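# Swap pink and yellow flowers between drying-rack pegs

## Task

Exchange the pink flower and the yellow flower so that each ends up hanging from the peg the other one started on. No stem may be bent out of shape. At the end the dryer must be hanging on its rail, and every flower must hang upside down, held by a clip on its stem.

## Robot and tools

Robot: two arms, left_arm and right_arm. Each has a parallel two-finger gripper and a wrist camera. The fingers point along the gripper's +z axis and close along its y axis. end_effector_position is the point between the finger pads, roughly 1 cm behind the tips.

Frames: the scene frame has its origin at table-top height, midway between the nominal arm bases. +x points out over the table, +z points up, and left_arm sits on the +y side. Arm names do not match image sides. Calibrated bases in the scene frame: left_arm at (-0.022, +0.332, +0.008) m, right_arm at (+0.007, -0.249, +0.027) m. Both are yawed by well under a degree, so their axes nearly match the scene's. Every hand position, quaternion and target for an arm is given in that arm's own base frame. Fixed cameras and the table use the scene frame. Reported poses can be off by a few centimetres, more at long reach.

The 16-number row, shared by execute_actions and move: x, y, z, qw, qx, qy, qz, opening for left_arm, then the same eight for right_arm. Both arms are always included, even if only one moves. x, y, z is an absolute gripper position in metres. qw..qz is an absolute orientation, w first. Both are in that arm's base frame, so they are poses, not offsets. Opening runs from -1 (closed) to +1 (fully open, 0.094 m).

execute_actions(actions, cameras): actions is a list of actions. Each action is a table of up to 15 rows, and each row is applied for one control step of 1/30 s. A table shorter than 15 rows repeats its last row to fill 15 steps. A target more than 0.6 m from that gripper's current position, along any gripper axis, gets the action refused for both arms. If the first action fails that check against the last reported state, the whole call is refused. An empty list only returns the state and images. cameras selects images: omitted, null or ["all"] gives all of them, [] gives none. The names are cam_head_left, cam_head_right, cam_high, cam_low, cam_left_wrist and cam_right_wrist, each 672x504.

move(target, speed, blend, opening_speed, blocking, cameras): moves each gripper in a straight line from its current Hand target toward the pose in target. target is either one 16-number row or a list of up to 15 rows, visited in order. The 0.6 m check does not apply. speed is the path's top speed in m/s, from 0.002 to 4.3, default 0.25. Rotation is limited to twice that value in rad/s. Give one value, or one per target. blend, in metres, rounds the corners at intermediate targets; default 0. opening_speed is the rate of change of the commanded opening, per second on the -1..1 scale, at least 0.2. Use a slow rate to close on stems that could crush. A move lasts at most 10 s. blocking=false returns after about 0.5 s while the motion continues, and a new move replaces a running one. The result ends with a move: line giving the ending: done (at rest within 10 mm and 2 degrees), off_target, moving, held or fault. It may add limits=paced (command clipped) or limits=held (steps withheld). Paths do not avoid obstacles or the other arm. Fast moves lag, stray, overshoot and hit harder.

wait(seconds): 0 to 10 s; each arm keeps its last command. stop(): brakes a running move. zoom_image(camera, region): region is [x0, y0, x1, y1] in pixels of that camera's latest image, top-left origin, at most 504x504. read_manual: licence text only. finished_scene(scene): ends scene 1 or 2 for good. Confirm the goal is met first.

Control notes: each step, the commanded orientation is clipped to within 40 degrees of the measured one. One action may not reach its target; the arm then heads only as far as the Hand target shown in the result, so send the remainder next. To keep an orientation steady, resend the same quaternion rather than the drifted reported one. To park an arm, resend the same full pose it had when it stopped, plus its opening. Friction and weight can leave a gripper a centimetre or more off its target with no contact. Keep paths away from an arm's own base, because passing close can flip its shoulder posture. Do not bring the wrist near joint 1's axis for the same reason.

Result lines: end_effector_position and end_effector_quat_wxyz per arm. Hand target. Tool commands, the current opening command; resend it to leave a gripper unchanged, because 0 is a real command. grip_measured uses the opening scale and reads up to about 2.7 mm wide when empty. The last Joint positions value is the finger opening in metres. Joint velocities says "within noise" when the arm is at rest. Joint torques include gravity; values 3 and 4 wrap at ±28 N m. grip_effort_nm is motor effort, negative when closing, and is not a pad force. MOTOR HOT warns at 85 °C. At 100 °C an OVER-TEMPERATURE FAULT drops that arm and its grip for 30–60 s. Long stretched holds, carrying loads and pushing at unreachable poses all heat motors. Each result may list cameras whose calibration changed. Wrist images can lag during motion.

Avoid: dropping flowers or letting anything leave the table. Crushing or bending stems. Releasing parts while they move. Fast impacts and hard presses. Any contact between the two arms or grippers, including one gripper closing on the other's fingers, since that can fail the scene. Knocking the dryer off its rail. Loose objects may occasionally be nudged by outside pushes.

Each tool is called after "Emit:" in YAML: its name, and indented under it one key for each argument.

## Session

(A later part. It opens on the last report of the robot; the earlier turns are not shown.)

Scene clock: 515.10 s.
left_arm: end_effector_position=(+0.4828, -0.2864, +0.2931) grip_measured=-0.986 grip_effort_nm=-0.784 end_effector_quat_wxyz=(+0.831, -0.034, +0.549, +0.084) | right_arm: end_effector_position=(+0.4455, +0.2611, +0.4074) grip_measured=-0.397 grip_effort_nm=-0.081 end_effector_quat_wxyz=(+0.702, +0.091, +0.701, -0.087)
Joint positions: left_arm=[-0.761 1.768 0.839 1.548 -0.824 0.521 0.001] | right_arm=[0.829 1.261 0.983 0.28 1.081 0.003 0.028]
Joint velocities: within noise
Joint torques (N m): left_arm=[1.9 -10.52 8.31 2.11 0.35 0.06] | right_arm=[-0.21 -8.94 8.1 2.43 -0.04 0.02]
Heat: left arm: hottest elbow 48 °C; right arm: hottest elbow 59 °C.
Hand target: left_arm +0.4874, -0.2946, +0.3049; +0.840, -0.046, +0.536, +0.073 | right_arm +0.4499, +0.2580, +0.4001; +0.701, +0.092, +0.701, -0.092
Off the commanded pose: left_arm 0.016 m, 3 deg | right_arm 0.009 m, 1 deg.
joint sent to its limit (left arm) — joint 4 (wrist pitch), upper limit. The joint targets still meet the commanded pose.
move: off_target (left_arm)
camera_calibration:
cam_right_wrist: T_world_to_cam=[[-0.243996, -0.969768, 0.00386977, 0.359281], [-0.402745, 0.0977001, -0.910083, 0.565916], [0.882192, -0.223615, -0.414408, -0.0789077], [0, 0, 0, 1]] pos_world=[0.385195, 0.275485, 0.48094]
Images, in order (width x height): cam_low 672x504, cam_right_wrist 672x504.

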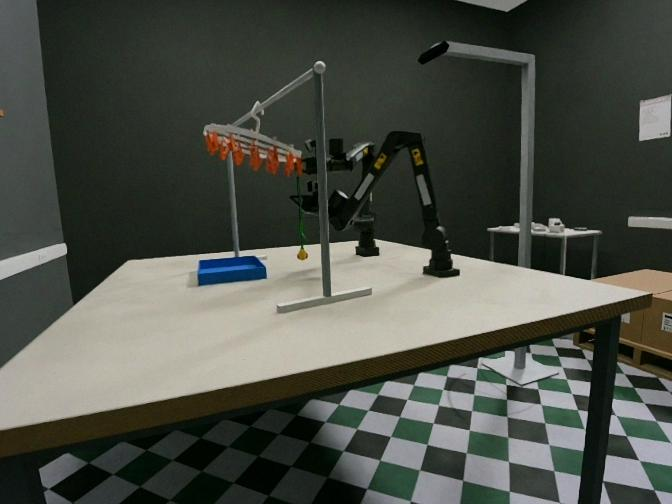

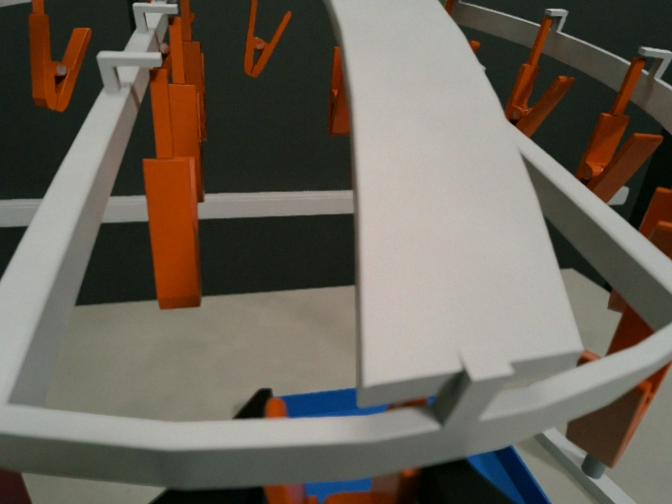

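Good; squeeze, then lower L.

Emit:
move:
  target: [0.488,-0.295,0.305,0.8402,-0.0468,0.5353,0.0735,-1,0.450,0.258,0.400,0.701,0.0923,0.701,-0.0923,-0.7]
  opening_speed: 0.5
  cameras: ["cam_left_wrist","cam_right_wrist"]

Emit:
zoom_image:
  camera: "cam_left_wrist"
  region: [220, 0, 440, 150]

Scene clock: 517.83 s.
left_arm: end_effector_position=(+0.4828, -0.2864, +0.2931) grip_measured=-0.986 grip_effort_nm=-0.784 end_effector_quat_wxyz=(+0.831, -0.034, +0.549, +0.084) | right_arm: end_effector_position=(+0.4456, +0.2609, +0.4074) grip_measured=-0.575 grip_effort_nm=-1.013 end_effector_quat_wxyz=(+0.702, +0.091, +0.701, -0.087)
Joint positions: left_arm=[-0.761 1.768 0.839 1.548 -0.824 0.521 0.001] | right_arm=[0.829 1.261 0.983 0.281 1.081 0.003 0.02]
Joint velocities: within noise
Joint torques (N m): left_arm=[2.2 -10.46 8.32 2.13 0.36 0.06] | right_arm=[-0.09 -9.11 8.1 2.3 -0.04 0.02]
Heat: left arm: hottest elbow 48 °C; right arm: hottest elbow 58 °C.
Hand target: left_arm +0.4874, -0.2946, +0.3049; +0.840, -0.046, +0.536, +0.073 | right_arm +0.4498, +0.2580, +0.4000; +0.701, +0.092, +0.701, -0.092
Off the commanded pose: left_arm 0.016 m, 3 deg | right_arm 0.009 m, 1 deg.
joint sent to its limit (left arm) — joint 4 (wrist pitch), upper limit. The joint targets still meet the commanded pose.
move: off_target (left_arm)
camera_calibration:
cam_left_wrist: T_world_to_cam=[[0.187752, -0.98111, -0.0466174, -0.358008], [-0.0365311, 0.0404535, -0.998513, 0.360587], [0.981537, 0.189176, -0.0282458, -0.320959], [0, 0, 0, 1]] pos_world=[0.395423, -0.305114, 0.334296]
cam_right_wrist: T_world_to_cam=[[-0.244355, -0.96968, 0.00352996, 0.359389], [-0.402529, 0.0981223, -0.910133, 0.5658], [0.882191, -0.223816, -0.414301, -0.0790362], [0, 0, 0, 1]] pos_world=[0.385295, 0.275285, 0.48094]
Images, in order (width x height): cam_left_wrist 672x504, cam_right_wrist 672x504.

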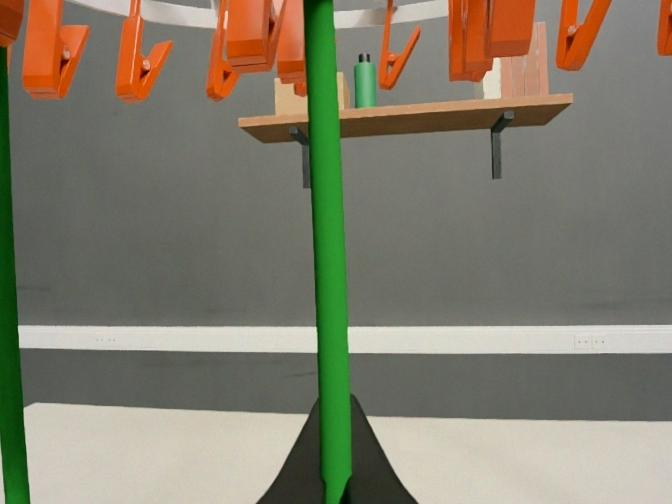

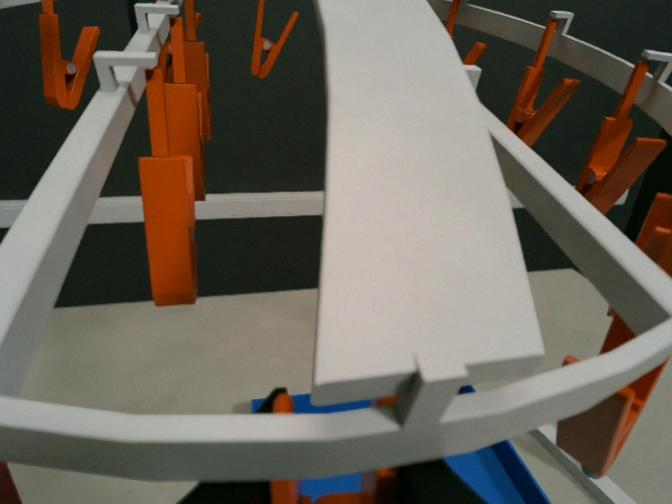

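Scaled by 2.291 from the camera's 672x504 image, which has a finer 960x720 frame.

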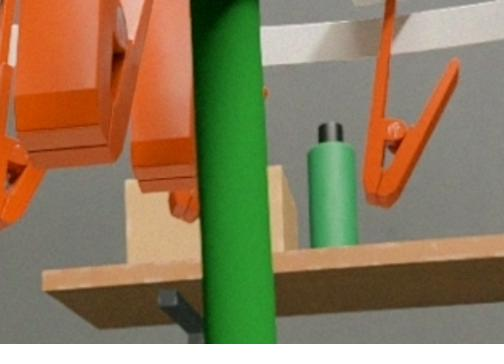

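Emit:
move:
  target: [0.488,-0.293,0.235,0.8402,-0.0468,0.5353,0.0735,-1,0.450,0.258,0.400,0.701,0.0923,0.701,-0.0923,-0.7]
  speed: 0.05
  cameras: ["cam_left_wrist","cam_low"]

Emit:
zoom_image:
  camera: "cam_low"
  region: [260, 130, 360, 280]

Scene clock: 521.30 s.
left_arm: end_effector_position=(+0.4897, -0.2917, +0.2396) grip_measured=-0.986 grip_effort_nm=-0.784 end_effector_quat_wxyz=(+0.813, -0.032, +0.577, +0.069) | right_arm: end_effector_position=(+0.4457, +0.2608, +0.4075) grip_measured=-0.575 grip_effort_nm=-1.028 end_effector_quat_wxyz=(+0.702, +0.091, +0.701, -0.087)
Joint positions: left_arm=[-0.761 1.859 0.826 1.548 -0.832 0.426 0.001] | right_arm=[0.828 1.261 0.983 0.281 1.081 0.003 0.02]
Joint velocities: within noise
Joint torques (N m): left_arm=[2.26 -11.05 4.77 2.25 0.15 -0.06] | right_arm=[-0.32 -9 8.1 2.3 -0.03 0.01]
Heat: left arm: hottest elbow 48 °C; right arm: hottest elbow 58 °C.
Hand target: left_arm +0.4882, -0.2931, +0.2354; +0.814, -0.036, +0.576, +0.062 | right_arm +0.4499, +0.2579, +0.4000; +0.701, +0.092, +0.701, -0.092
Off the commanded pose: left_arm 0.005 m, 6 deg | right_arm 0.009 m, 1 deg.
joint sent to its limit (left arm) — joint 4 (wrist pitch), upper limit. The joint targets are off in orientation, not in position.
move: off_target (left_arm)
camera_calibration:
cam_left_wrist: T_world_to_cam=[[0.157799, -0.986718, -0.0385646, -0.355914], [-0.100296, 0.0228368, -0.994696, 0.332812], [0.982365, 0.16083, -0.0953604, -0.320858], [0, 0, 0, 1]] pos_world=[0.404742, -0.307184, 0.286724]
Images, in order (width x height): cam_low 672x504, cam_left_wrist 672x504.

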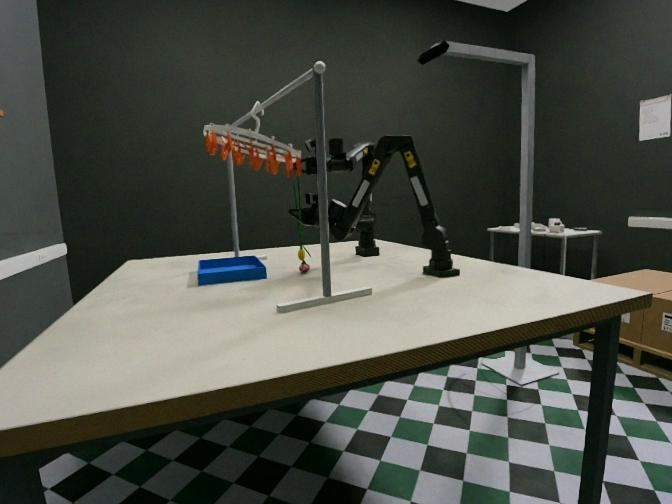

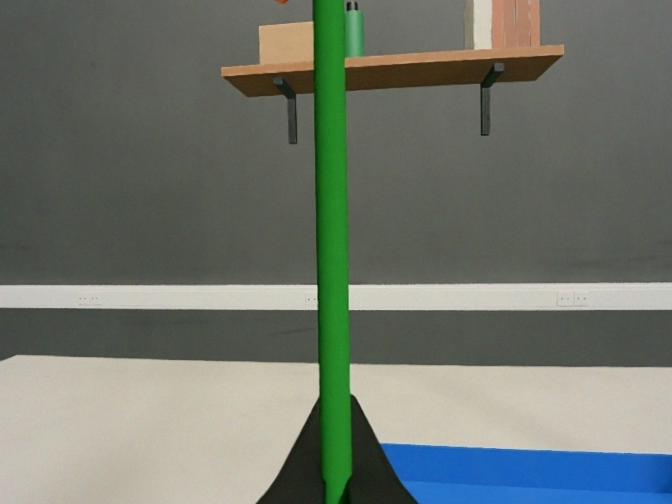

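Scaled by 3.360 from the camera's 672x504 image, which has a finer 960x720 frame.

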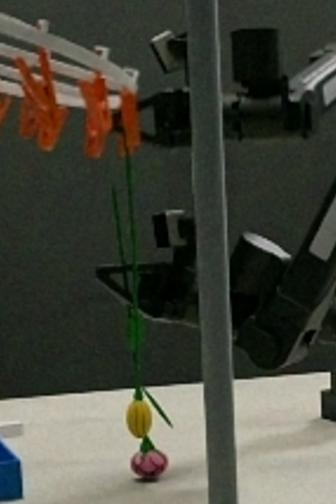

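Emit:
move:
  target:
    - [0.43,-0.305,0.243,0.8402,-0.0468,0.5353,0.0735,-1,0.450,0.258,0.400,0.701,0.0923,0.701,-0.0923,-0.7]
  speed: 0.08
  cameras: []

Emit:
move:
  target: [0.43,-0.305,0.243,0.8402,-0.0468,0.5353,0.0735,-1,0.450,0.258,0.402,0.701,0.0923,0.701,-0.0923,0.25]
  opening_speed: 0.5
  cameras: []

Emit:
move:
  target:
    - [0.43,-0.305,0.243,0.8402,-0.0468,0.5353,0.0735,-1,0.345,0.287,0.41,0.701,0.0923,0.701,-0.0923,0.25]
    - [0.43,-0.305,0.243,0.8402,-0.0468,0.5353,0.0735,-1,0.27,0.24,0.45,0.7071,0,0.7071,0,0.25]
    - [0.43,-0.305,0.243,0.8402,-0.0468,0.5353,0.0735,-1,0.25,0.05,0.45,0.683,-0.183,0.683,0.183,0.4]
  speed: [0.06,0.12,0.12]
  cameras: ["cam_left_wrist","cam_right_wrist","cam_low"]

Scene clock: 526.70 s.
left_arm: end_effector_position=(+0.4357, -0.3044, +0.2346) grip_measured=-0.986 grip_effort_nm=-0.779 end_effector_quat_wxyz=(+0.799, -0.027, +0.598, +0.060) | right_arm: end_effector_position=(+0.4457, +0.2608, +0.4076) grip_measured=-0.575 grip_effort_nm=-1.028 end_effector_quat_wxyz=(+0.702, +0.091, +0.701, -0.087)
Joint positions: left_arm=[-0.872 1.794 0.732 1.557 -0.933 0.438 0.001] | right_arm=[0.828 1.261 0.983 0.281 1.081 0.003 0.02]
Joint velocities: within noise
Joint torques (N m): left_arm=[1.9 -12.34 4.27 1.87 0.12 0.2] | right_arm=[-0.32 -9 8.12 2.37 -0.05 0]
Heat: left arm: hottest elbow 48 °C; right arm: hottest elbow 57 °C.
Hand target: left_arm +0.4305, -0.3049, +0.2432; +0.802, -0.030, +0.594, +0.056 | right_arm +0.4499, +0.2579, +0.4001; +0.701, +0.092, +0.701, -0.092
Off the commanded pose: left_arm 0.010 m, 9 deg | right_arm 0.009 m, 1 deg.
joint sent to its limit (left arm) — joint 4 (wrist pitch), upper limit. The joint targets are off in orientation, not in position.
move: off_target (left_arm)
No camera images: "cameras" was empty.

Scene clock: 528.93 s.
left_arm: end_effector_position=(+0.4357, -0.3043, +0.2345) grip_measured=-0.986 grip_effort_nm=-0.784 end_effector_quat_wxyz=(+0.798, -0.027, +0.598, +0.061) | right_arm: end_effector_position=(+0.4457, +0.2608, +0.4076) grip_measured=+0.248 grip_effort_nm=0.071 end_effector_quat_wxyz=(+0.702, +0.091, +0.701, -0.087)
Joint positions: left_arm=[-0.872 1.794 0.732 1.557 -0.933 0.439 0.001] | right_arm=[0.828 1.261 0.983 0.281 1.081 0.003 0.059]
Joint velocities: within noise
Joint torques (N m): left_arm=[1.96 -12.34 4.27 1.87 0.15 0.16] | right_arm=[-0.15 -9.17 8.38 2.17 -0.03 0.01]
Heat: left arm: hottest elbow 48 °C; right arm: hottest elbow 56 °C.
Hand target: left_arm +0.4305, -0.3049, +0.2432; +0.802, -0.030, +0.594, +0.056 | right_arm +0.4499, +0.2579, +0.4021; +0.701, +0.092, +0.701, -0.092
Off the commanded pose: left_arm 0.010 m, 9 deg | right_arm 0.008 m, 1 deg.
joint sent to its limit (left arm) — joint 4 (wrist pitch), upper limit. The joint targets are off in orientation, not in position.
move: off_target (left_arm)
No camera images: "cameras" was empty.

Scene clock: 535.43 s.
left_arm: end_effector_position=(+0.4357, -0.3043, +0.2345) grip_measured=-0.986 grip_effort_nm=-0.784 end_effector_quat_wxyz=(+0.798, -0.027, +0.598, +0.061) | right_arm: end_effector_position=(+0.2466, +0.0533, +0.4531) grip_measured=+0.398 grip_effort_nm=0.076 end_effector_quat_wxyz=(+0.682, -0.185, +0.683, +0.187)
Joint positions: left_arm=[-0.872 1.794 0.732 1.557 -0.933 0.439 0.001] | right_arm=[-0.327 0.29 0.692 -0.403 -0.858 0.002 0.066]
Joint velocities: within noise
Joint torques (N m): left_arm=[1.85 -12.28 4.27 1.88 0.15 0.16] | right_arm=[-0.32 6.07 7.87 2.45 -0.1 0]
Heat: left arm: hottest elbow 47 °C; right arm: hottest elbow 56 °C.
Hand target: left_arm +0.4305, -0.3049, +0.2432; +0.802, -0.030, +0.594, +0.056 | right_arm +0.2499, +0.0501, +0.4500; +0.683, -0.183, +0.683, +0.183
Off the commanded pose: left_arm 0.010 m, 9 deg | right_arm 0.006 m, 0 deg.
joint sent to its limit (left arm) — joint 4 (wrist pitch), upper limit. The joint targets are off in orientation, not in position.
move: off_target (left_arm)
camera_calibration:
cam_left_wrist: T_world_to_cam=[[0.13834, -0.989539, -0.0409255, -0.351956], [-0.151296, 0.0197224, -0.988292, 0.34235], [0.97876, 0.142912, -0.146985, -0.257982], [0, 0, 0, 1]] pos_world=[0.352989, -0.318158, 0.286018]
cam_right_wrist: T_world_to_cam=[[0.511646, -0.859177, 0.00567838, -0.0840689], [-0.355088, -0.217466, -0.909187, 0.552302], [0.782388, 0.463166, -0.41635, 0.0579268], [0, 0, 0, 1]] pos_world=[0.193808, 0.0210473, 0.526741]
Images, in order (width x height): cam_low 672x504, cam_left_wrist 672x504, cam_right_wrist 672x504.

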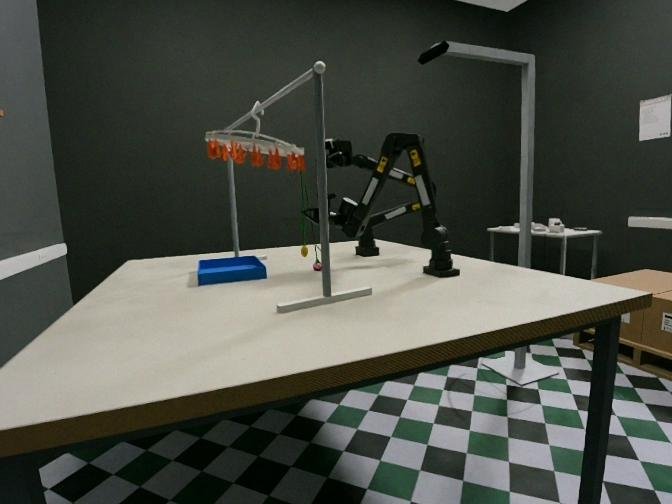

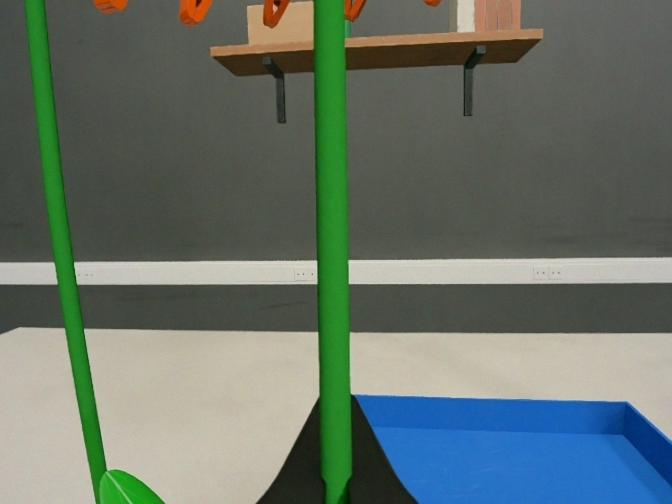

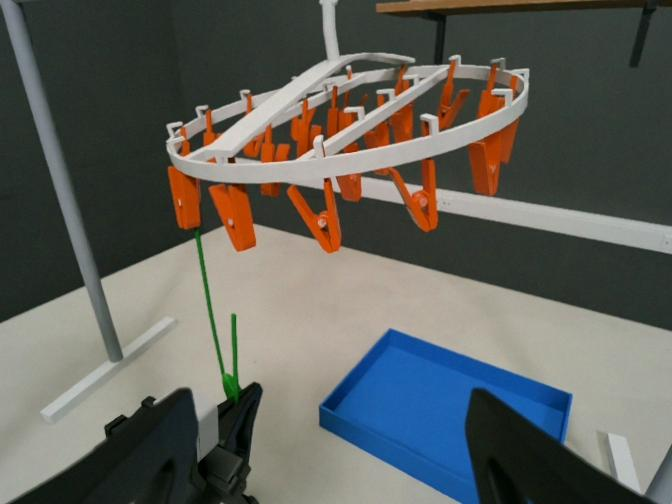

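Emit:
move:
  target: [0.43,-0.305,0.243,0.8402,-0.0468,0.5353,0.0735,-1,0.36,0.090,0.455,0.6706,-0.2244,0.6706,0.2244,0.4]
  speed: 0.12
  cameras: ["cam_right_wrist"]

Scene clock: 541.63 s.
left_arm: end_effector_position=(+0.4357, -0.3043, +0.2345) grip_measured=-0.986 grip_effort_nm=-0.784 end_effector_quat_wxyz=(+0.798, -0.027, +0.598, +0.061) | right_arm: end_effector_position=(+0.3581, +0.0861, +0.4143) grip_measured=+0.399 grip_effort_nm=0.066 end_effector_quat_wxyz=(+0.646, -0.211, +0.696, +0.233)
Joint positions: left_arm=[-0.872 1.794 0.732 1.557 -0.933 0.439 0.001] | right_arm=[-0.072 0.664 0.697 -0.11 -0.71 0.002 0.066]
Joint velocities: within noise
Joint torques (N m): left_arm=[1.9 -12.34 4.27 1.87 0.15 0.16] | right_arm=[1.44 0.03 13.96 2.58 0.03 0.02]
Heat: left arm: hottest elbow 47 °C; right arm: hottest elbow 55 °C.
Hand target: left_arm +0.4305, -0.3049, +0.2432; +0.802, -0.031, +0.594, +0.056 | right_arm +0.3572, +0.0895, +0.4539; +0.671, -0.224, +0.670, +0.225
Off the commanded pose: left_arm 0.010 m, 9 deg | right_arm 0.041 m, 5 deg.
joint sent to its limit (left arm) — joint 4 (wrist pitch), upper limit. The joint targets are off in orientation, not in position.
move: off_target (left_arm, right_arm)
camera_calibration:
cam_right_wrist: T_world_to_cam=[[0.598926, -0.799612, -0.0436979, -0.128613], [-0.397425, -0.24942, -0.883087, 0.5709], [0.695228, 0.54627, -0.46717, -0.015608], [0, 0, 0, 1]] pos_world=[0.31477, 0.0480799, 0.491243]
Images, in order (width x height): cam_right_wrist 672x504.

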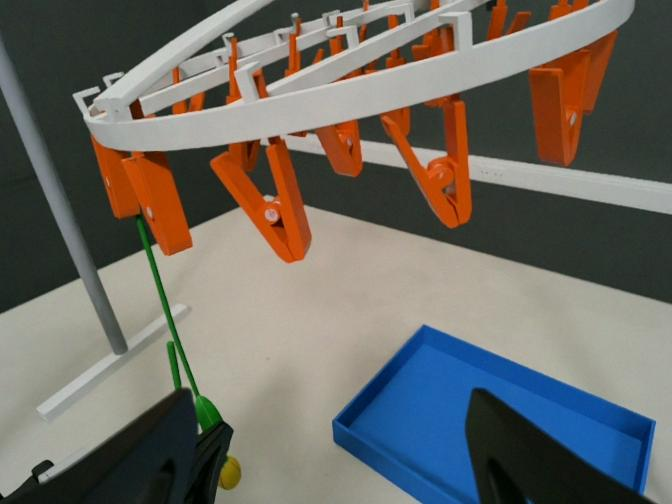

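Emit:
move:
  target:
    - [0.43,-0.305,0.243,0.8402,-0.0468,0.5353,0.0735,-1,0.40,0.060,0.480,0.6706,-0.2244,0.6706,0.2244,0.4]
    - [0.43,-0.305,0.243,0.8402,-0.0468,0.5353,0.0735,-1,0.452,0.099,0.487,0.6706,-0.2244,0.6706,0.2244,0.4]
  speed: 0.07
  cameras: ["cam_right_wrist"]

Scene clock: 551.47 s.
left_arm: end_effector_position=(+0.4357, -0.3043, +0.2345) grip_measured=-0.986 grip_effort_nm=-0.779 end_effector_quat_wxyz=(+0.798, -0.027, +0.598, +0.061) | right_arm: end_effector_position=(+0.4461, +0.0942, +0.4490) grip_measured=+0.399 grip_effort_nm=0.076 end_effector_quat_wxyz=(+0.647, -0.212, +0.695, +0.231)
Joint positions: left_arm=[-0.872 1.794 0.732 1.557 -0.933 0.44 0.001] | right_arm=[-0.025 0.938 0.906 -0.038 -0.663 0.002 0.066]
Joint velocities: within noise
Joint torques (N m): left_arm=[1.9 -12.28 4.29 1.88 0.15 0.15] | right_arm=[1.38 -3.96 13.96 2.59 0.05 0.02]
Heat: left arm: hottest elbow 46 °C; right arm: hottest elbow 56 °C.
Hand target: left_arm +0.4305, -0.3049, +0.2432; +0.802, -0.030, +0.594, +0.056 | right_arm +0.4492, +0.0984, +0.4858; +0.671, -0.224, +0.671, +0.225
Off the commanded pose: left_arm 0.010 m, 9 deg | right_arm 0.039 m, 4 deg.
joint sent to its limit (left arm) — joint 4 (wrist pitch), upper limit. The joint targets are off in orientation, not in position.
move: off_target (left_arm, right_arm)
camera_calibration:
cam_right_wrist: T_world_to_cam=[[0.598986, -0.799917, -0.0367255, -0.176403], [-0.391583, -0.252599, -0.884792, 0.63702], [0.698483, 0.544359, -0.464538, -0.0673759], [0, 0, 0, 1]] pos_world=[0.402171, 0.0564794, 0.525853]
Images, in order (width x height): cam_right_wrist 672x504.

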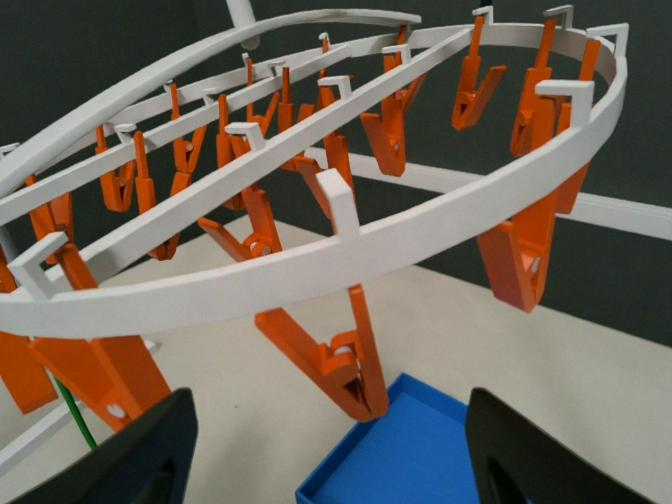

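Emit:
move:
  target: [0.43,-0.305,0.243,0.8402,-0.0468,0.5353,0.0735,-1,0.491,0.127,0.486,0.6706,-0.2244,0.6706,0.2244,0.4]
  speed: 0.05
  cameras: ["cam_right_wrist"]

Emit:
move:
  target: [0.43,-0.305,0.243,0.8402,-0.0468,0.5353,0.0735,-1,0.491,0.127,0.486,0.6706,-0.2244,0.6706,0.2244,-0.4]
  opening_speed: 0.5
  cameras: ["cam_right_wrist","cam_low","cam_left_wrist","cam_head_right"]

Emit:
zoom_image:
  camera: "cam_right_wrist"
  region: [200, 300, 500, 504]

Scene clock: 558.30 s.
left_arm: end_effector_position=(+0.4357, -0.3043, +0.2345) grip_measured=-0.986 grip_effort_nm=-0.779 end_effector_quat_wxyz=(+0.798, -0.027, +0.598, +0.061) | right_arm: end_effector_position=(+0.4836, +0.1211, +0.4470) grip_measured=+0.399 grip_effort_nm=0.081 end_effector_quat_wxyz=(+0.646, -0.214, +0.696, +0.229)
Joint positions: left_arm=[-0.872 1.794 0.732 1.557 -0.933 0.44 0.001] | right_arm=[0.056 1.048 0.97 0.006 -0.582 0.002 0.066]
Joint velocities: within noise
Joint torques (N m): left_arm=[1.9 -12.34 4.27 1.88 0.15 0.15] | right_arm=[1.49 -5.89 14.06 2.67 0.06 0]
Heat: left arm: hottest elbow 46 °C; right arm: hottest elbow 57 °C.
Hand target: left_arm +0.4305, -0.3049, +0.2432; +0.802, -0.030, +0.594, +0.056 | right_arm +0.4881, +0.1263, +0.4851; +0.671, -0.224, +0.671, +0.224
Off the commanded pose: left_arm 0.010 m, 9 deg | right_arm 0.040 m, 4 deg.
joint sent to its limit (left arm) — joint 4 (wrist pitch), upper limit. The joint targets are off in orientation, not in position.
move: off_target (left_arm, right_arm)
camera_calibration:
cam_right_wrist: T_world_to_cam=[[0.598722, -0.800271, -0.033146, -0.178941], [-0.393256, -0.257658, -0.882588, 0.65718], [0.69777, 0.54146, -0.468977, -0.106475], [0, 0, 0, 1]] pos_world=[0.43987, 0.0837788, 0.524154]
Images, in order (width x height): cam_right_wrist 672x504.

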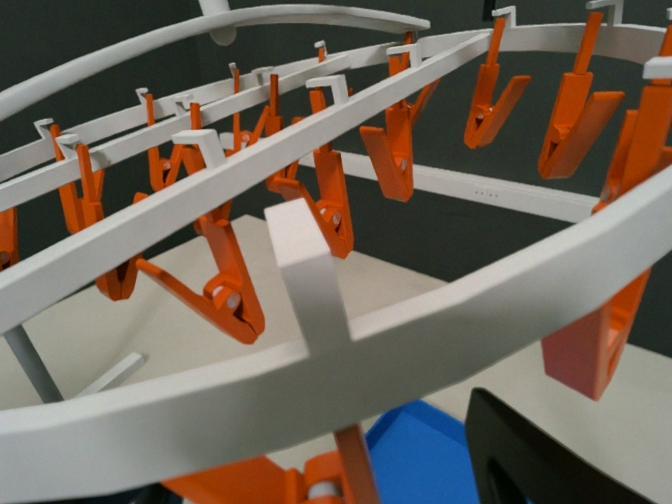

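Scene clock: 560.23 s.
left_arm: end_effector_position=(+0.4357, -0.3043, +0.2345) grip_measured=-0.986 grip_effort_nm=-0.779 end_effector_quat_wxyz=(+0.798, -0.027, +0.598, +0.061) | right_arm: end_effector_position=(+0.4836, +0.1213, +0.4475) grip_measured=-0.397 grip_effort_nm=-0.081 end_effector_quat_wxyz=(+0.647, -0.214, +0.695, +0.229)
Joint positions: left_arm=[-0.872 1.794 0.732 1.557 -0.933 0.44 0.001] | right_arm=[0.056 1.048 0.971 0.007 -0.582 0.002 0.028]
Joint velocities: within noise
Joint torques (N m): left_arm=[1.96 -12.34 4.29 1.85 0.15 0.15] | right_arm=[1.49 -5.71 14.06 2.62 0.06 0.01]
Heat: left arm: hottest elbow 46 °C; right arm: hottest elbow 58 °C.
Hand target: left_arm +0.4305, -0.3049, +0.2432; +0.802, -0.030, +0.594, +0.056 | right_arm +0.4881, +0.1263, +0.4851; +0.671, -0.224, +0.670, +0.225
Off the commanded pose: left_arm 0.010 m, 9 deg | right_arm 0.040 m, 4 deg.
joint sent to its limit (left arm) — joint 4 (wrist pitch), upper limit. The joint targets are off in orientation, not in position.
move: off_target (left_arm, right_arm)
camera_calibration:
cam_left_wrist: T_world_to_cam=[[0.13849, -0.989504, -0.0412599, -0.351903], [-0.151341, 0.0200272, -0.988279, 0.342459], [0.978732, 0.143111, -0.146979, -0.257911], [0, 0, 0, 1]] pos_world=[0.352989, -0.318158, 0.286018]
cam_right_wrist: T_world_to_cam=[[0.599076, -0.80004, -0.0323047, -0.179404], [-0.391832, -0.257744, -0.883196, 0.657221], [0.698266, 0.54176, -0.467889, -0.107085], [0, 0, 0, 1]] pos_world=[0.439771, 0.0838793, 0.524556]
Images, in order (width x height): cam_head_right 672x504, cam_low 672x504, cam_left_wrist 672x504, cam_right_wrist 672x504.

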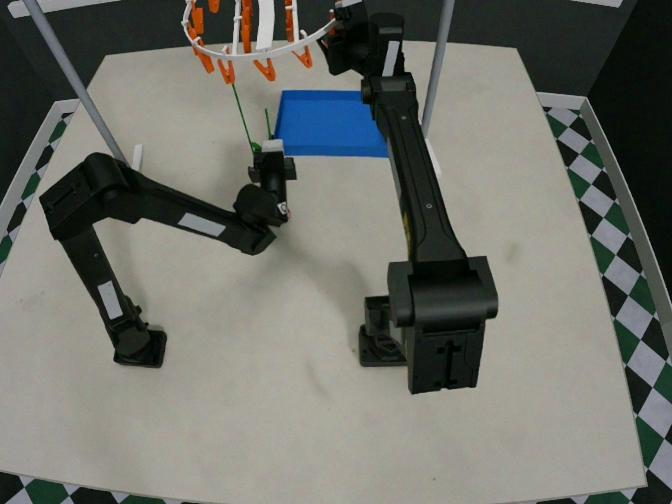

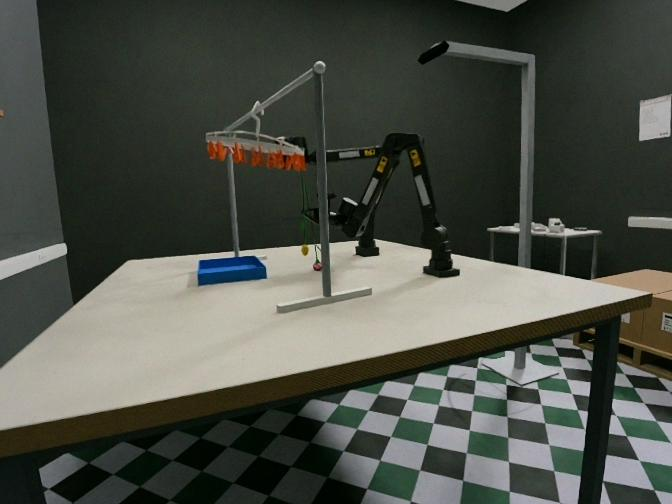

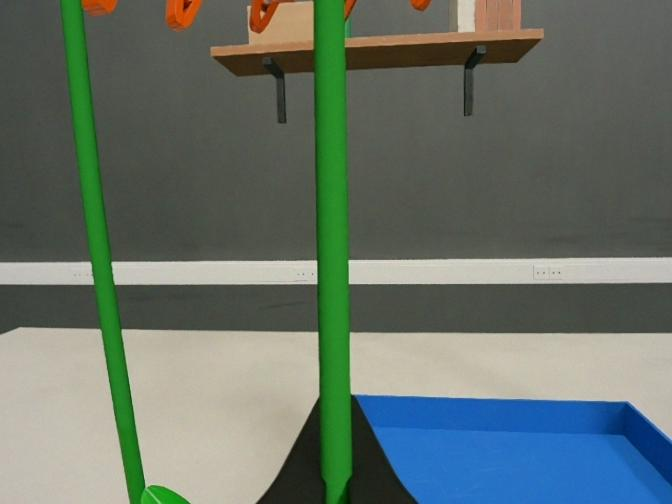

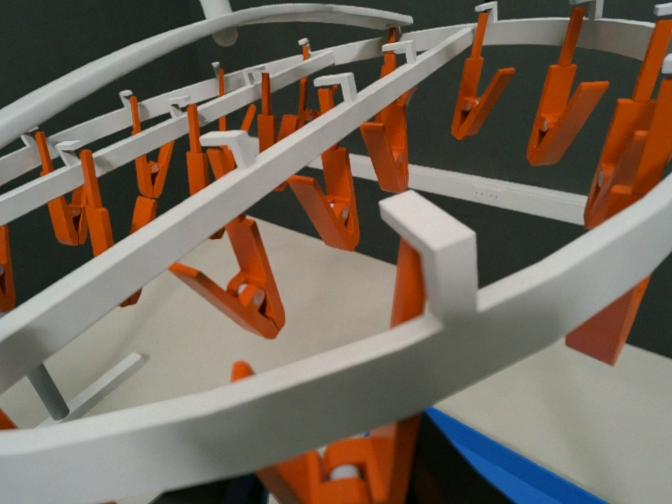

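Scaled by 1.680 from the camera's 672x504 image, which has a finer 960x720 frame.

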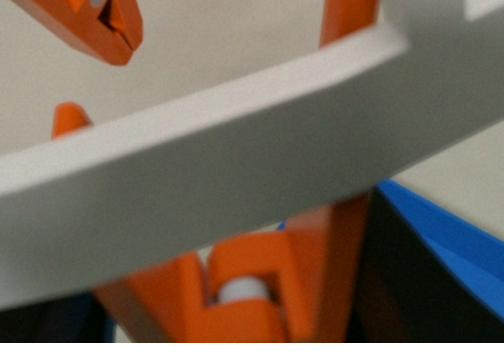

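Emit:
move:
  target: [0.43,-0.40,0.255,0.8306,0.0933,0.5291,-0.1465,-1,0.491,0.127,0.486,0.6706,-0.2244,0.6706,0.2244,-0.7]
  opening_speed: 0.5
  speed: 0.1
  cameras: ["cam_right_wrist","cam_left_wrist","cam_head_right"]

Scene clock: 569.80 s.
left_arm: end_effector_position=(+0.4248, -0.3872, +0.2495) grip_measured=-0.986 grip_effort_nm=-0.784 end_effector_quat_wxyz=(+0.828, +0.097, +0.534, -0.136) | right_arm: end_effector_position=(+0.4837, +0.1212, +0.4475) grip_measured=-0.569 grip_effort_nm=-1.038 end_effector_quat_wxyz=(+0.647, -0.214, +0.695, +0.228)
Joint positions: left_arm=[-0.878 1.828 0.762 1.548 -0.484 0.256 0.001] | right_arm=[0.056 1.048 0.971 0.007 -0.581 0.002 0.02]
Joint velocities: within noise
Joint torques (N m): left_arm=[2.08 -10.4 7.43 1.29 0.29 -0.07] | right_arm=[1.32 -5.77 14.09 2.55 0.03 0.01]
Heat: left arm: hottest elbow 45 °C; right arm: hottest elbow 62 °C.
Hand target: left_arm +0.4294, -0.3995, +0.2551; +0.831, +0.093, +0.529, -0.147 | right_arm +0.4882, +0.1262, +0.4851; +0.671, -0.224, +0.671, +0.224
Off the commanded pose: left_arm 0.015 m, 1 deg | right_arm 0.040 m, 4 deg.
move: off_target (left_arm, right_arm)
camera_calibration:
cam_left_wrist: T_world_to_cam=[[-0.319482, -0.947221, -0.0265188, -0.224601], [-0.00296868, 0.0289858, -0.999575, 0.300593], [0.947588, -0.319268, -0.0120725, -0.432678], [0, 0, 0, 1]] pos_world=[0.339137, -0.3596, 0.289285]
cam_right_wrist: T_world_to_cam=[[0.598519, -0.800459, -0.0322528, -0.179151], [-0.391977, -0.257503, -0.883202, 0.657268], [0.698662, 0.541256, -0.467882, -0.10722], [0, 0, 0, 1]] pos_world=[0.43977, 0.0838784, 0.524556]
Images, in order (width x height): cam_head_right 672x504, cam_left_wrist 672x504, cam_right_wrist 672x504.

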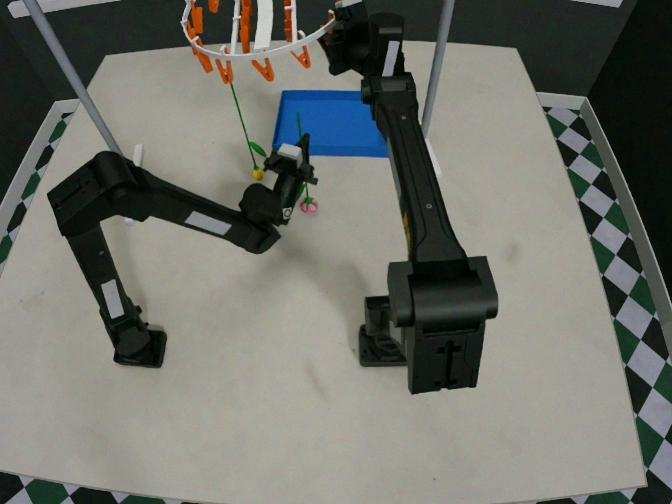

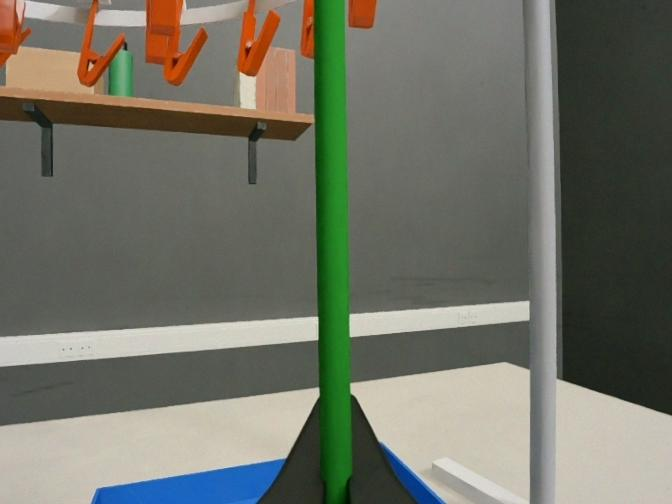

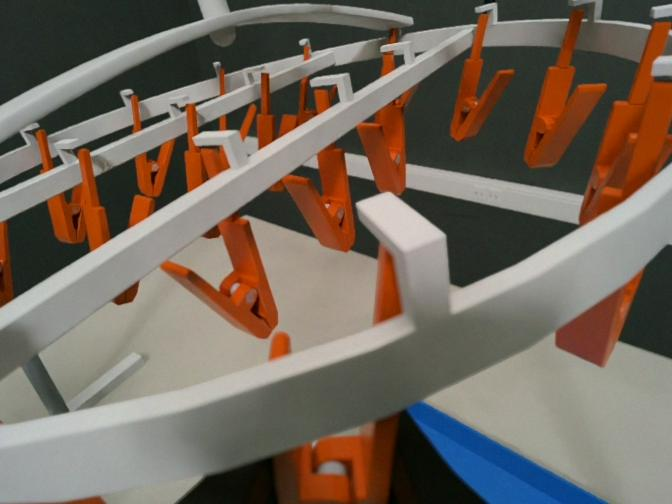

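Emit:
move:
  target: [0.536,-0.438,0.30,0.8306,0.0933,0.5291,-0.1465,-1,0.491,0.127,0.486,0.6706,-0.2244,0.6706,0.2244,-0.7]
  speed: 0.08
  cameras: ["cam_high","cam_left_wrist","cam_head_right","cam_low"]

Emit:
zoom_image:
  camera: "cam_head_right"
  region: [270, 20, 370, 140]

Emit:
zoom_image:
  camera: "cam_low"
  region: [260, 120, 340, 200]

Emit:
zoom_image:
  camera: "cam_high"
  region: [270, 90, 350, 190]

Scene clock: 576.37 s.
left_arm: end_effector_position=(+0.5223, -0.4334, +0.2884) grip_measured=-0.986 grip_effort_nm=-0.779 end_effector_quat_wxyz=(+0.825, +0.104, +0.537, -0.142) | right_arm: end_effector_position=(+0.4837, +0.1212, +0.4475) grip_measured=-0.569 grip_effort_nm=-1.038 end_effector_quat_wxyz=(+0.647, -0.214, +0.695, +0.228)
Joint positions: left_arm=[-0.788 1.894 1.068 1.274 -0.389 0.201 0.001] | right_arm=[0.056 1.048 0.971 0.007 -0.581 0.002 0.02]
Joint velocities: within noise
Joint torques (N m): left_arm=[3.25 -13.33 9.76 1.44 0.26 -0.06] | right_arm=[1.44 -5.83 14.08 2.67 0.03 0.02]
Heat: left arm: hottest elbow 46 °C; right arm: hottest elbow 64 °C.
Hand target: left_arm +0.5351, -0.4371, +0.3000; +0.831, +0.093, +0.529, -0.146 | right_arm +0.4882, +0.1262, +0.4851; +0.671, -0.224, +0.671, +0.224
Off the commanded pose: left_arm 0.019 m, 2 deg | right_arm 0.040 m, 4 deg.
move: off_target (left_arm, right_arm)
camera_calibration:
cam_left_wrist: T_world_to_cam=[[-0.335457, -0.941603, -0.0292096, -0.224559], [-0.0101358, 0.034612, -0.999349, 0.347122], [0.942001, -0.334943, -0.0211547, -0.540697], [0, 0, 0, 1]] pos_world=[0.437526, -0.404562, 0.328899]
Images, in order (width x height): cam_head_right 672x504, cam_high 672x504, cam_low 672x504, cam_left_wrist 672x504.

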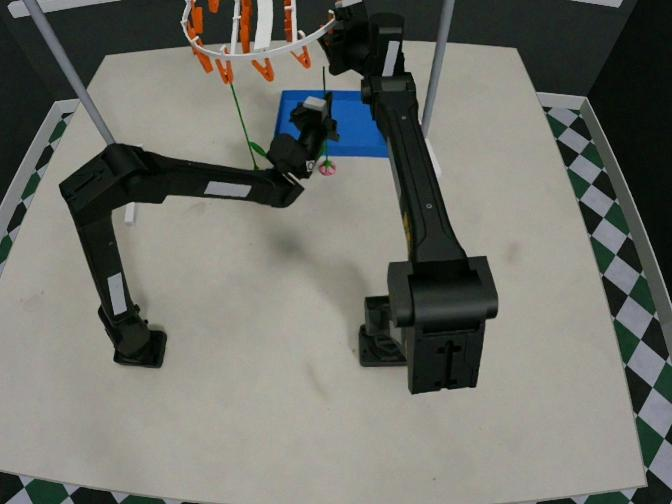

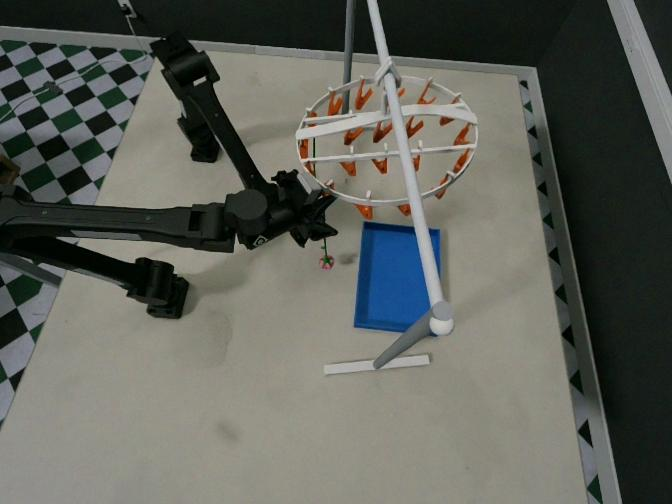

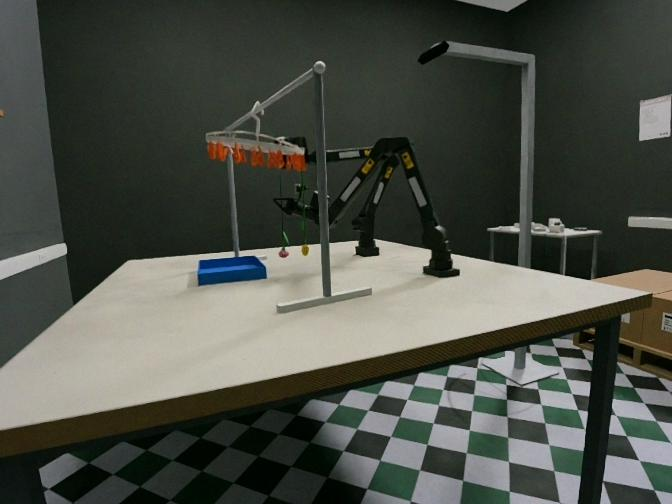

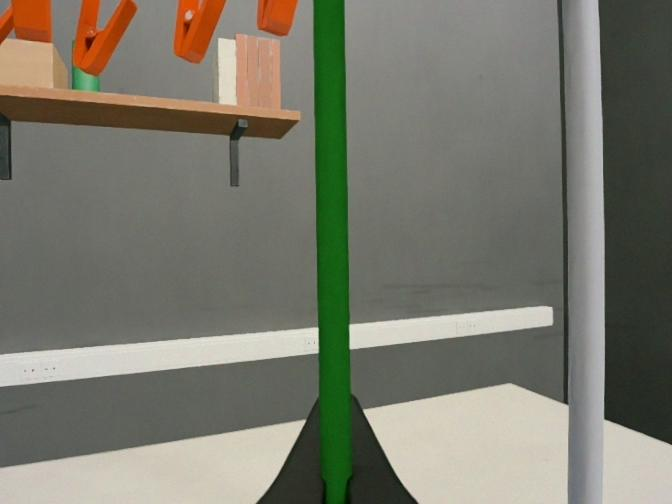

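Scaled by 4.200 from the camera's 672x504 image, which has a finer 960x720 frame.

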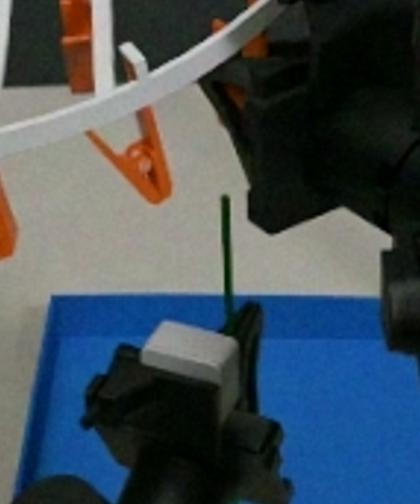

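Scaled by 6.300 from the camera's 672x504 image, which has a finer 960x720 frame.

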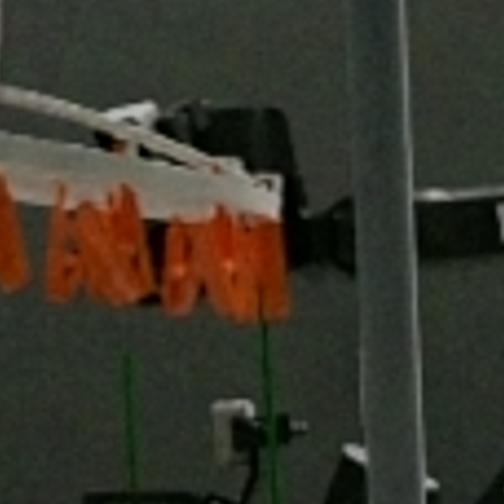

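Scaled by 5.040 from the camera's 672x504 image, which has a finer 960x720 frame.

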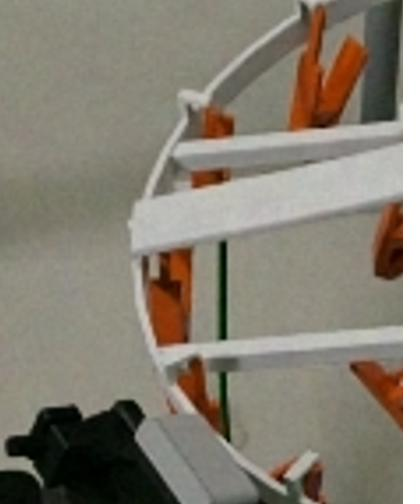

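Emit:
move:
  target: [0.536,-0.438,0.327,0.8306,0.0933,0.5291,-0.1465,-1,0.491,0.127,0.486,0.6706,-0.2244,0.6706,0.2244,-0.7]
  speed: 0.05
  cameras: ["cam_left_wrist","cam_head_right","cam_low"]

Emit:
zoom_image:
  camera: "cam_head_right"
  region: [290, 10, 360, 90]

Emit:
zoom_image:
  camera: "cam_low"
  region: [260, 135, 310, 185]

Emit:
zoom_image:
  camera: "cam_left_wrist"
  region: [220, 0, 450, 150]

Scene clock: 586.03 s.
left_arm: end_effector_position=(+0.5264, -0.4375, +0.2892) grip_measured=-0.986 grip_effort_nm=-0.789 end_effector_quat_wxyz=(+0.816, +0.113, +0.550, -0.136) | right_arm: end_effector_position=(+0.4837, +0.1212, +0.4475) grip_measured=-0.569 grip_effort_nm=-1.038 end_effector_quat_wxyz=(+0.647, -0.214, +0.695, +0.228)
Joint positions: left_arm=[-0.788 1.88 1.079 1.212 -0.389 0.201 0.001] | right_arm=[0.056 1.048 0.971 0.007 -0.581 0.002 0.02]
Joint velocities: within noise
Joint torques (N m): left_arm=[3.25 -15.97 9.91 1.42 0.23 -0.06] | right_arm=[1.38 -5.77 14.08 2.62 0.04 0.01]
Heat: left arm: hottest elbow 47 °C; right arm: hottest elbow 67 °C.
Hand target: left_arm +0.5340, -0.4362, +0.3269; +0.831, +0.093, +0.529, -0.146 | right_arm +0.4882, +0.1262, +0.4851; +0.671, -0.224, +0.671, +0.224
Off the commanded pose: left_arm 0.039 m, 4 deg | right_arm 0.040 m, 4 deg.
move: off_target (left_arm, right_arm)
camera_calibration:
cam_left_wrist: T_world_to_cam=[[-0.336798, -0.940512, -0.0447699, -0.221307], [-0.0368995, 0.0606952, -0.997474, 0.3731], [0.940854, -0.334295, -0.0551464, -0.535018], [0, 0, 0, 1]] pos_world=[0.442605, -0.409641, 0.332746]
Images, in order (width x height): cam_head_right 672x504, cam_low 672x504, cam_left_wrist 672x504.

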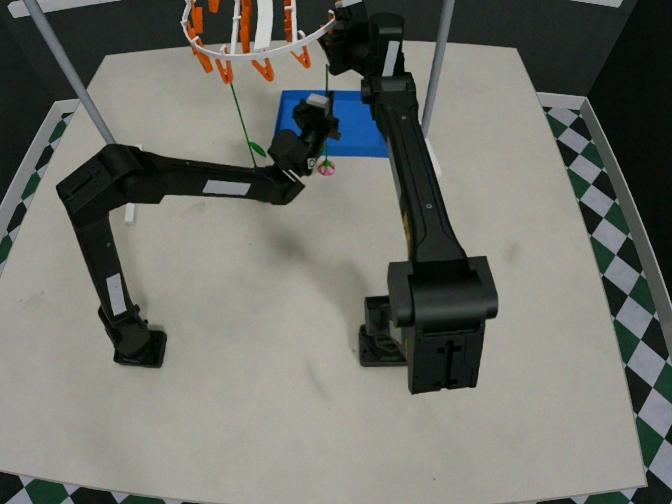

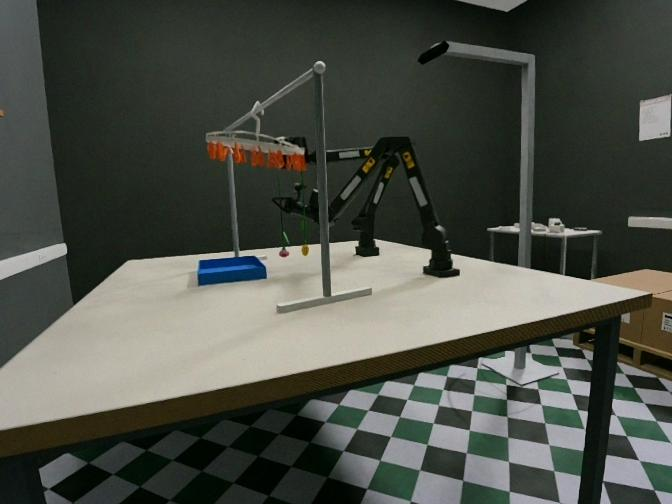

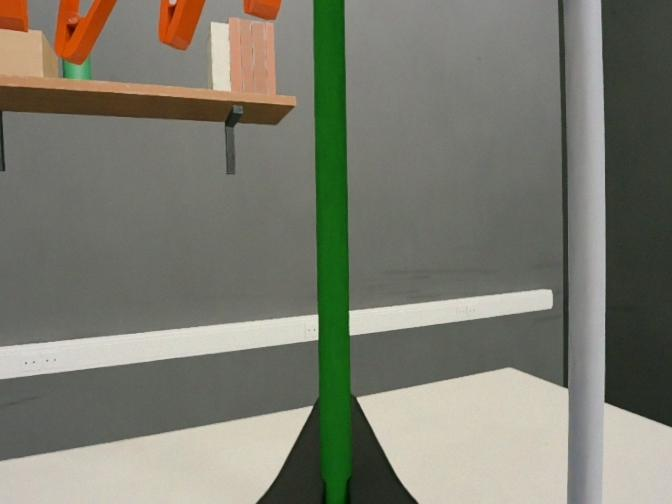

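Scaled by 6.300 from the camera's 672x504 image, which has a finer 960x720 frame.

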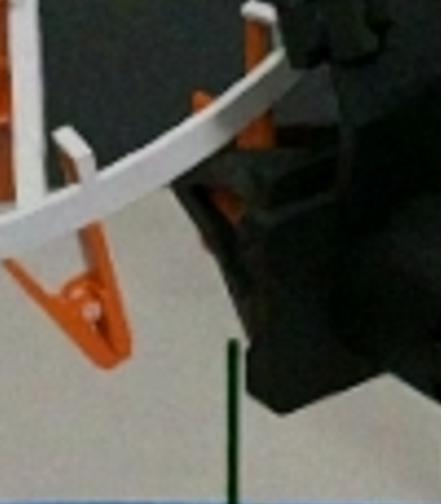

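Scaled by 10.080 from the camera's 672x504 image, which has a finer 960x720 frame.

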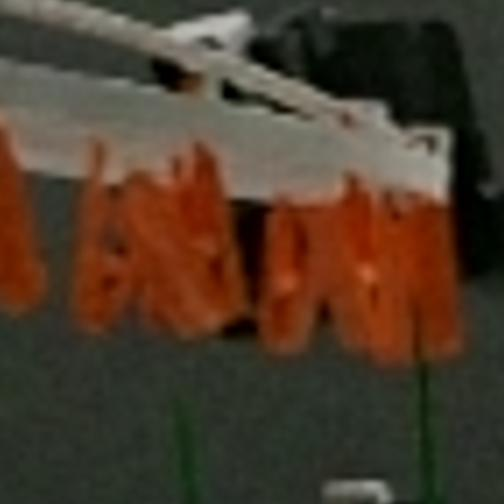

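Scaled by 2.191 from the camera's 672x504 image, which has a finer 960x720 frame.

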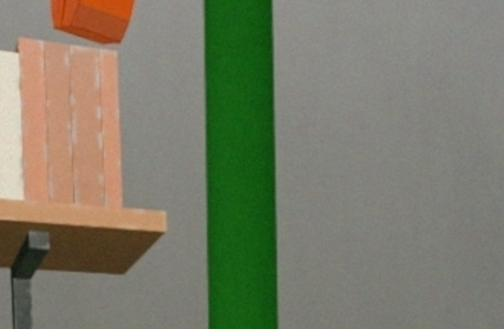

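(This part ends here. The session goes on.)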